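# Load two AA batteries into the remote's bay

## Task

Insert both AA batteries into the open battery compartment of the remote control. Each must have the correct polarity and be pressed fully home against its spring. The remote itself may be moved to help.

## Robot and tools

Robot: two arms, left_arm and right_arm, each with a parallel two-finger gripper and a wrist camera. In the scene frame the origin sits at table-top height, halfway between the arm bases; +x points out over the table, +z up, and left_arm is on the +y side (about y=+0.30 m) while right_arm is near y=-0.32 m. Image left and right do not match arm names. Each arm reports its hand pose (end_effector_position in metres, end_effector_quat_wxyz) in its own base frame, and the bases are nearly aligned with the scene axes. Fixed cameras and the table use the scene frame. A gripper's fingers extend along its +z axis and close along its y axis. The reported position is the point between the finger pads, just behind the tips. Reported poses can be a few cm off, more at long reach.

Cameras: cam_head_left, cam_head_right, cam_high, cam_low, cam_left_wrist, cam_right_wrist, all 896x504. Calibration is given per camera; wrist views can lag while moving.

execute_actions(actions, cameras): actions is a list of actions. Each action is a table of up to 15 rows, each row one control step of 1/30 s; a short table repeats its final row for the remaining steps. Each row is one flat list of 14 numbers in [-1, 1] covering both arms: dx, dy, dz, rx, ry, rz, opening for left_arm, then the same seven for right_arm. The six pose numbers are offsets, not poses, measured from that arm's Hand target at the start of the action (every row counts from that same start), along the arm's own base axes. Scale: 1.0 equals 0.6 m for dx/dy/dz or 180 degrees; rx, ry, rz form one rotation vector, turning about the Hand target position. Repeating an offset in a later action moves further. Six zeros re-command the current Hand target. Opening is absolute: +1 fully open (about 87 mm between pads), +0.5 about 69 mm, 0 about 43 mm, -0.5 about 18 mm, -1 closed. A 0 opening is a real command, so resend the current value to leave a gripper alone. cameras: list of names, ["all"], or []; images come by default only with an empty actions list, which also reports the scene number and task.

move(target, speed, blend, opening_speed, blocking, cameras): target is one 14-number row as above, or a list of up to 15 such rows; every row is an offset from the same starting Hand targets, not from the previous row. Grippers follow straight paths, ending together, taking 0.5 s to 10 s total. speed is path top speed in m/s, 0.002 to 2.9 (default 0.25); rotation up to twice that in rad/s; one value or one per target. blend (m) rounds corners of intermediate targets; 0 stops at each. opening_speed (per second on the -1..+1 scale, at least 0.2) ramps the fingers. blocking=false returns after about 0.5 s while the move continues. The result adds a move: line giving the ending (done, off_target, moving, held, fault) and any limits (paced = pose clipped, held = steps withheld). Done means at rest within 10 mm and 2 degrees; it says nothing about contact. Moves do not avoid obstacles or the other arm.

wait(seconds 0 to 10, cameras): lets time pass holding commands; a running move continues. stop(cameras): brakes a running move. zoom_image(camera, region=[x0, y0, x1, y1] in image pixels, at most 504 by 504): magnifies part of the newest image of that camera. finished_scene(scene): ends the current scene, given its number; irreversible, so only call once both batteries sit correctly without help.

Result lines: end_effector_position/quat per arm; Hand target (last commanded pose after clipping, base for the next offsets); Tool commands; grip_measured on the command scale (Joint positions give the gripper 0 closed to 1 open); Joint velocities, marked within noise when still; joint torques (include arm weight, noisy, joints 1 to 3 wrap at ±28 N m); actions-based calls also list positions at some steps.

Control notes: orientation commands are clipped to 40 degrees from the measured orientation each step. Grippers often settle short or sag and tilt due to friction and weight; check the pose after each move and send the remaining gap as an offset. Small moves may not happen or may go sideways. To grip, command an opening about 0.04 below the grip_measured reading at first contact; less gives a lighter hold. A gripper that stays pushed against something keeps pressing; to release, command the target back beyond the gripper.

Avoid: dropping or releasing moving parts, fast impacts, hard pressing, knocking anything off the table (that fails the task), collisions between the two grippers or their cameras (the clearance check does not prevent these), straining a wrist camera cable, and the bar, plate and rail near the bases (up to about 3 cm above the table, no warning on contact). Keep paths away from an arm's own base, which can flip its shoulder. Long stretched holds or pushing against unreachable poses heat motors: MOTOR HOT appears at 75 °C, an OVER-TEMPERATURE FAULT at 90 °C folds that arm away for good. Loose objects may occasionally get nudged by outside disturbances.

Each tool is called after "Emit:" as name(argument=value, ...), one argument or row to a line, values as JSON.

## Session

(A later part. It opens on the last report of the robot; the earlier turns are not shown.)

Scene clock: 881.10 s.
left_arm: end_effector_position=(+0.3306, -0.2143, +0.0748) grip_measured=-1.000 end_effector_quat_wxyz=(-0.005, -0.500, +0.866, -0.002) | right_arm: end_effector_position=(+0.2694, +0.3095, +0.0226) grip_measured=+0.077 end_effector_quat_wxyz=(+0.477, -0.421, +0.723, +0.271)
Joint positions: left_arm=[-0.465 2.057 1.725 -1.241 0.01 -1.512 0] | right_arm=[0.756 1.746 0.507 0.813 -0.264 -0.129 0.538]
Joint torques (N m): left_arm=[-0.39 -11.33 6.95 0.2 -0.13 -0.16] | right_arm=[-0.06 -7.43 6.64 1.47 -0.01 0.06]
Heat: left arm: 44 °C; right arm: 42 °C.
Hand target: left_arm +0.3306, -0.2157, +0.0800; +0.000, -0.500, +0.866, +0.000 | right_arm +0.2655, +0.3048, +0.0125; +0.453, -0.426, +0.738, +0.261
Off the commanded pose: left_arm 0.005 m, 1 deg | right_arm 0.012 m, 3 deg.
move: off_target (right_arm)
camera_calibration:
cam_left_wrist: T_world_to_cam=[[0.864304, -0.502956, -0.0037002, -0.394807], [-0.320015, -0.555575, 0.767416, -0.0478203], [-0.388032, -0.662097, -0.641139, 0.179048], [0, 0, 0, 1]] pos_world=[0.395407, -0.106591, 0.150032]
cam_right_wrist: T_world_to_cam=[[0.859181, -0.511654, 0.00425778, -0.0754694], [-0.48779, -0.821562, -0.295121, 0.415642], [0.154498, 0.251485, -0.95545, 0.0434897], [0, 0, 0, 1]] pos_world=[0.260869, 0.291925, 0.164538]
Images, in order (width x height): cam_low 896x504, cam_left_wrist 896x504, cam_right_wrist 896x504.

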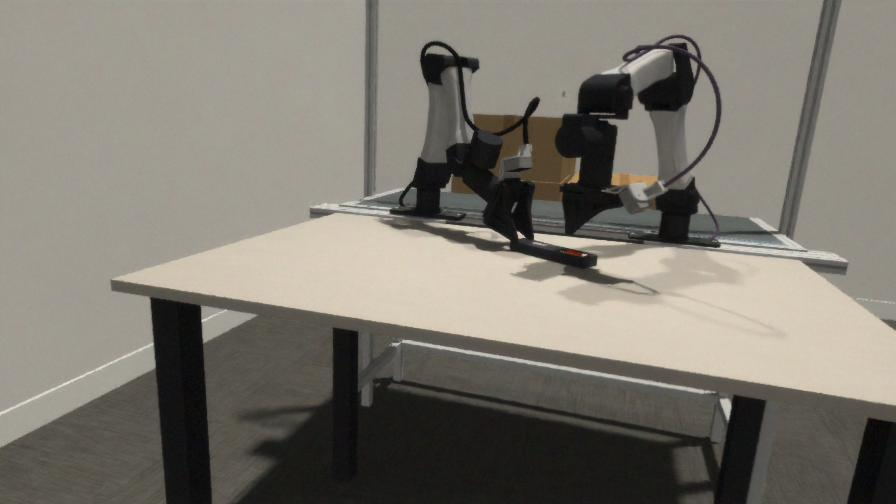

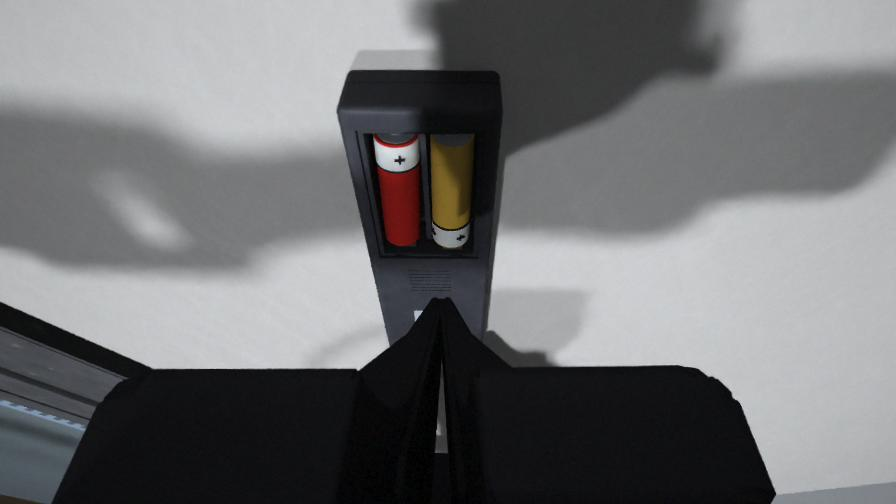

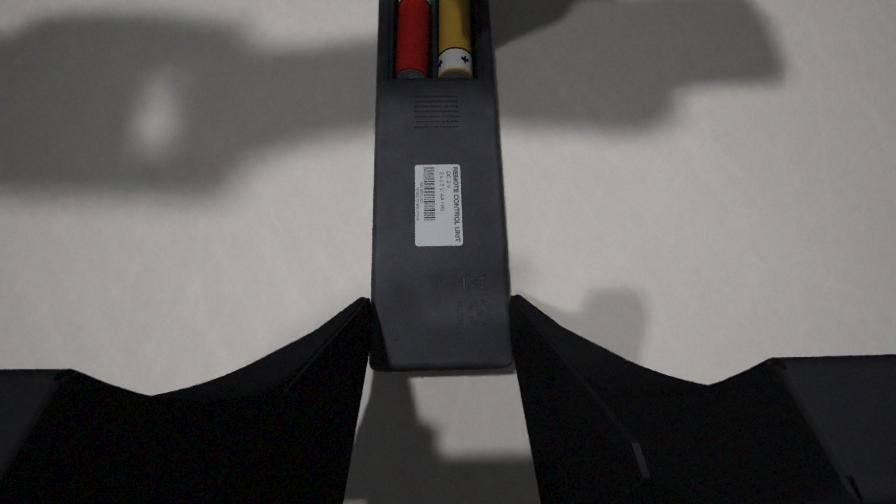

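Emit:
move(
  target=[
    [0, 0, 0, 0, 0, 0, -1, 0, 0, 0.0083, 0, 0, 0, 0.42],
    [0, 0, 0.05, 0, 0, 0, -1, -0.069, -0.1185, 0.068, 0, 0, 0, 0.42],
  ],
  speed=0.08,
  opening_speed=0.4,
  cameras=["cam_right_wrist", "cam_left_wrist", "cam_low", "cam_high", "cam_head_right"],
)

Scene clock: 924.30 s.
left_arm: end_effector_position=(+0.3309, -0.2144, +0.1039) grip_measured=-1.000 end_effector_quat_wxyz=(-0.006, -0.500, +0.866, -0.001) | right_arm: end_effector_position=(+0.2278, +0.2366, +0.0546) grip_measured=+0.420 end_effector_quat_wxyz=(+0.456, -0.421, +0.740, +0.259)
Joint positions: left_arm=[-0.465 2.057 1.841 -1.359 0.01 -1.512 0] | right_arm=[0.644 1.24 0.328 0.413 -0.347 -0.184 0.71]
Joint torques (N m): left_arm=[-0.36 -11.51 7.15 0.17 -0.08 -0.22] | right_arm=[-0.88 -5.08 6.11 2.12 -0.28 0.01]
Heat: left arm: 52 °C; right arm: 42 °C.
Hand target: left_arm +0.3307, -0.2157, +0.1100; +0.000, -0.500, +0.866, -0.001 | right_arm +0.2240, +0.2337, +0.0532; +0.452, -0.426, +0.738, +0.262
Off the commanded pose: left_arm 0.006 m, 1 deg | right_arm 0.005 m, 1 deg.
move: done
camera_calibration:
cam_left_wrist: T_world_to_cam=[[0.864325, -0.502894, -0.00636501, -0.394753], [-0.318116, -0.556461, 0.767563, -0.0710535], [-0.389545, -0.661399, -0.640942, 0.19847], [0, 0, 0, 1]] pos_world=[0.395904, -0.10679, 0.179233]
cam_right_wrist: T_world_to_cam=[[0.852033, -0.523472, -0.00413804, -0.072364], [-0.50892, -0.826443, -0.240816, 0.34796], [0.122641, 0.207289, -0.970562, 0.117395], [0, 0, 0, 1]] pos_world=[0.224343, 0.225354, 0.197434]
Images, in order (width x height): cam_head_right 896x504, cam_high 896x504, cam_low 896x504, cam_left_wrist 896x504, cam_right_wrist 896x504.

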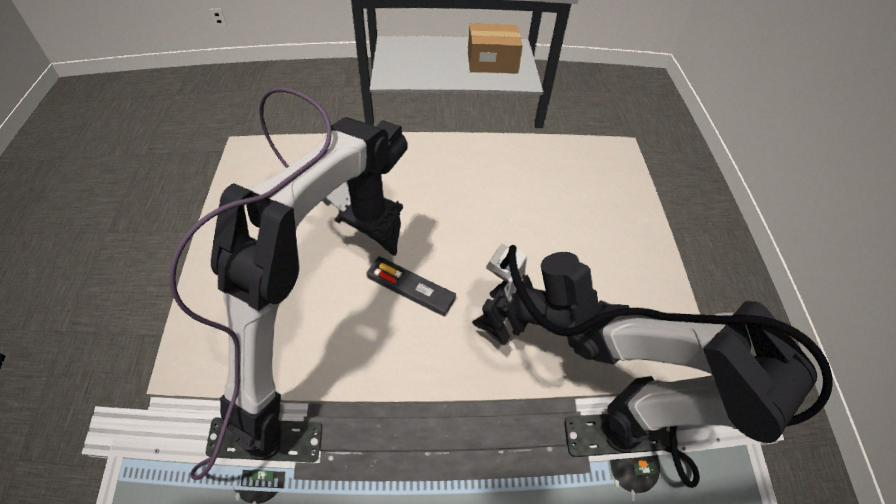

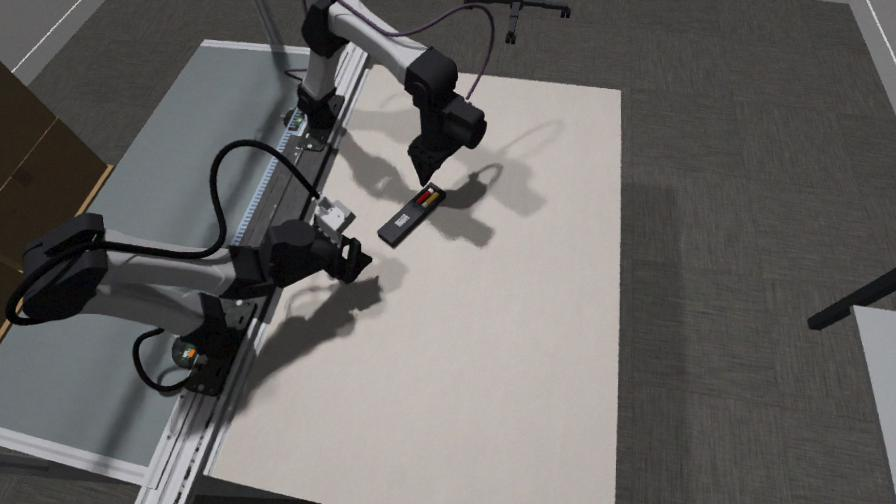

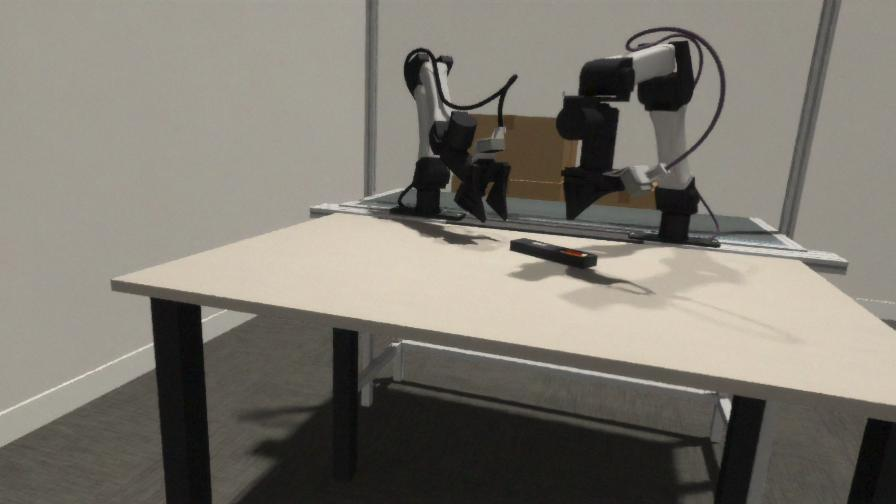

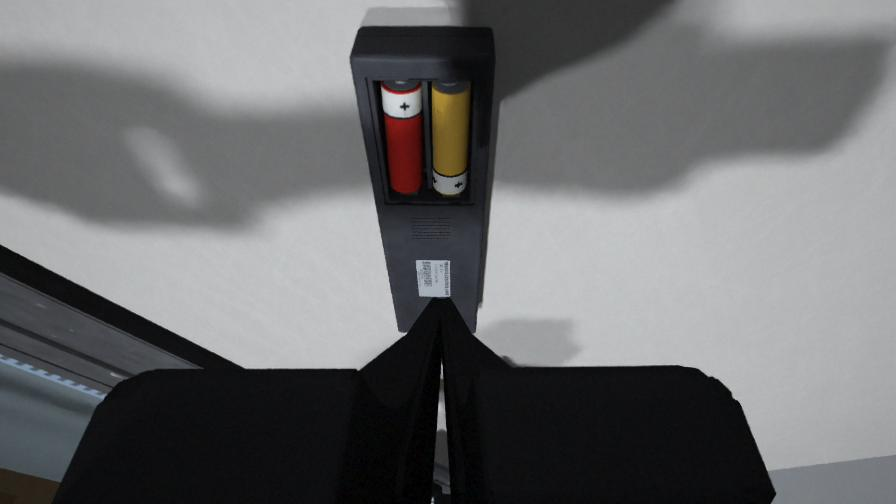

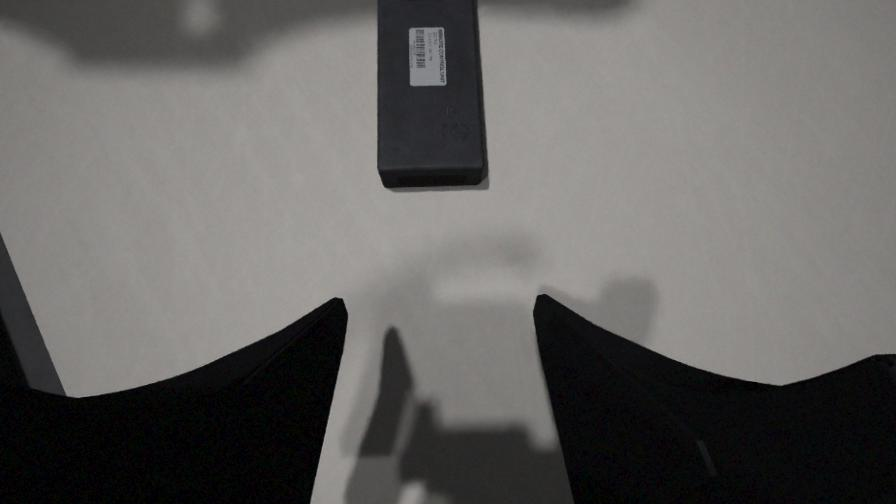

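Emit:
zoom_image(
  camera="cam_left_wrist",
  region=[360, 70, 490, 215],
)

Emit:
zoom_image(
  camera="cam_low",
  region=[550, 232, 606, 272],
)

Emit:
zoom_image(
  camera="cam_head_right",
  region=[360, 250, 420, 300],
)

Scaled by 3.476.

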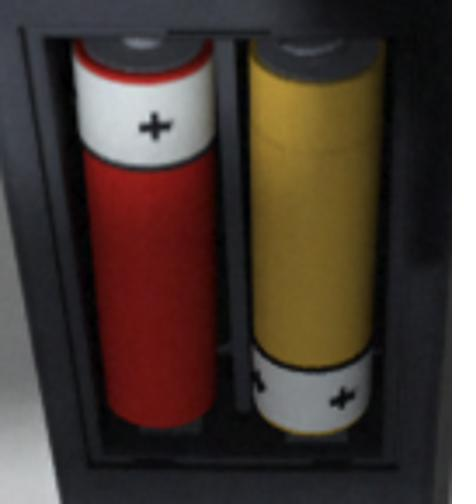

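Scaled by 9.000.

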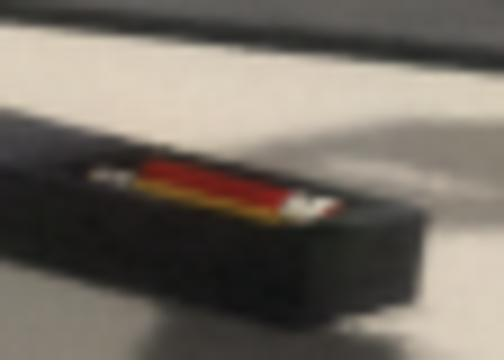

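Scaled by 8.400.

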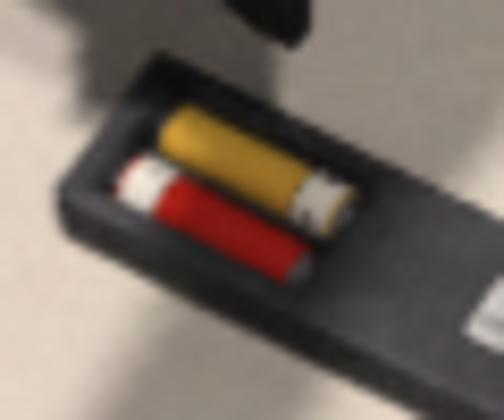

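Emit:
move(
  target=[-0.118, 0.26, 0.083, 0, 0, 0, -1, 0, 0, 0, 0, 0, 0, 0.42],
  speed=0.25,
  cameras=["cam_low", "cam_head_left"],
)

Emit:
zoom_image(
  camera="cam_head_left",
  region=[380, 240, 460, 310],
)

Scene clock: 956.87 s.
left_arm: end_effector_position=(+0.2682, -0.0618, +0.1588) grip_measured=-1.000 end_effector_quat_wxyz=(+0.005, -0.502, +0.865, -0.006) | right_arm: end_effector_position=(+0.2278, +0.2366, +0.0545) grip_measured=+0.420 end_effector_quat_wxyz=(+0.456, -0.421, +0.740, +0.259)
Joint positions: left_arm=[-0.087 1.631 1.516 -1.44 0.003 -1.139 0] | right_arm=[0.644 1.24 0.328 0.412 -0.347 -0.184 0.71]
Joint torques (N m): left_arm=[0.38 -8.73 4.44 0.25 -0.04 -0.04] | right_arm=[-0.88 -5.08 6.08 2.1 -0.3 0.01]
Heat: left arm: 54 °C; right arm: 45 °C.
Hand target: left_arm +0.2599, -0.0597, +0.1599; +0.000, -0.500, +0.866, -0.001 | right_arm +0.2240, +0.2336, +0.0532; +0.452, -0.426, +0.738, +0.261
Off the commanded pose: left_arm 0.009 m, 1 deg | right_arm 0.005 m, 1 deg.
move: done
Images, in order (width x height): cam_head_left 896x504, cam_low 896x504.

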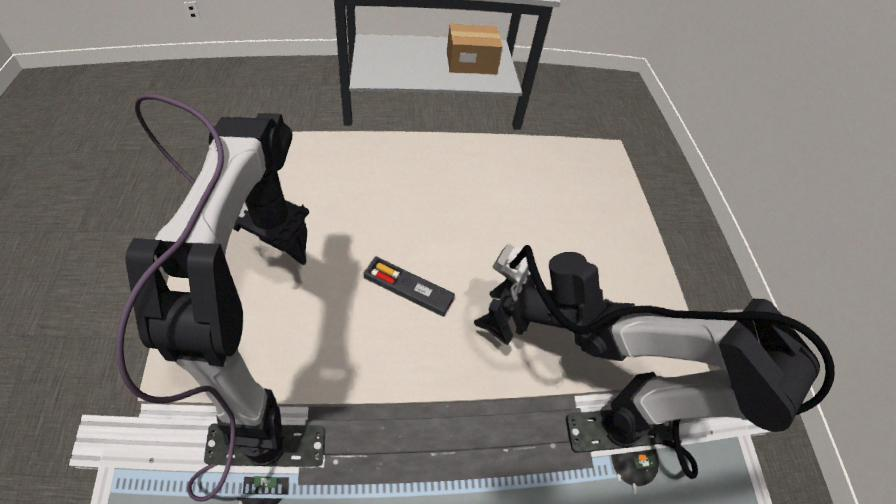

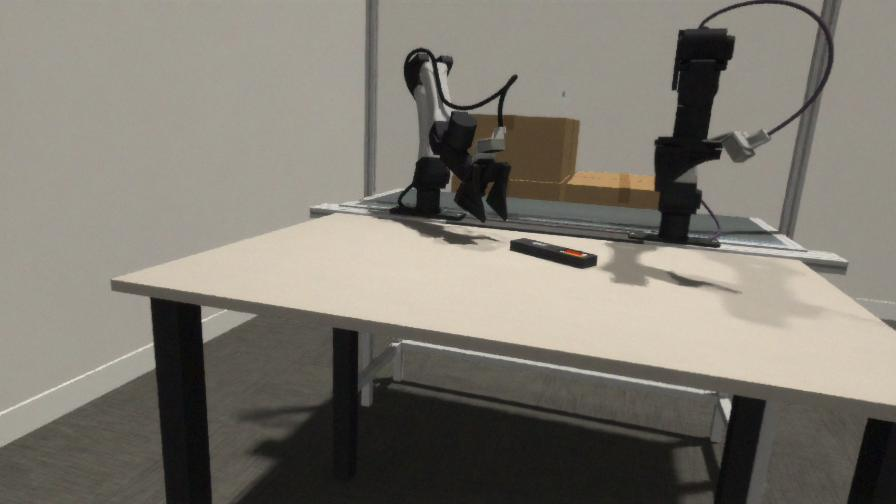

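Scaled by 6.300.

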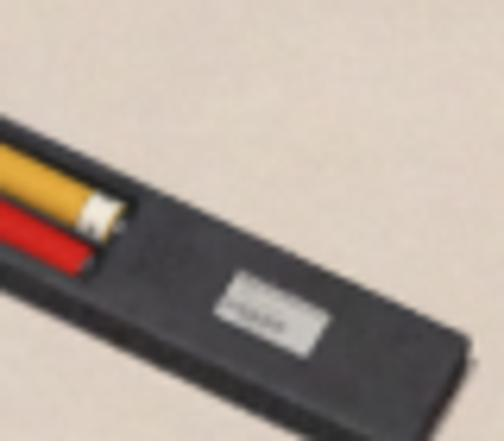

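Emit:
zoom_image(
  camera="cam_head_left",
  region=[358, 252, 408, 294],
)

Emit:
zoom_image(
  camera="cam_low",
  region=[550, 232, 606, 272],
)

Scaled by 10.080.

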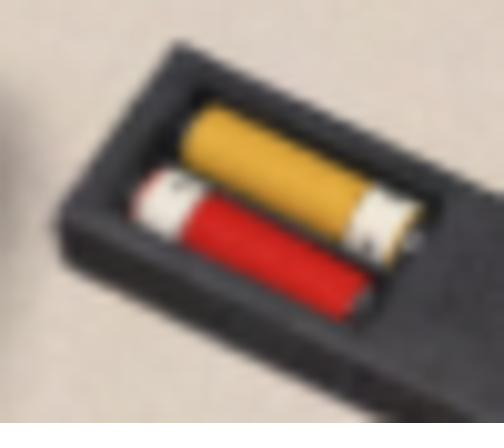

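Scaled by 9.000.

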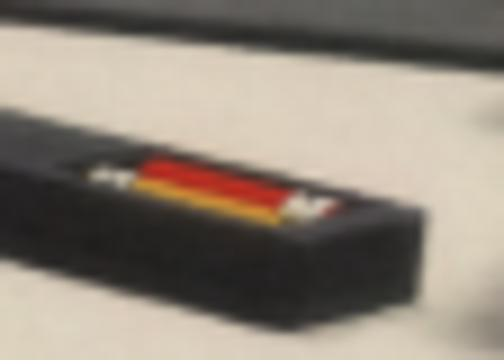

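Emit:
finished_scene(
  scene=2,
)

The scene is finished: the task was done.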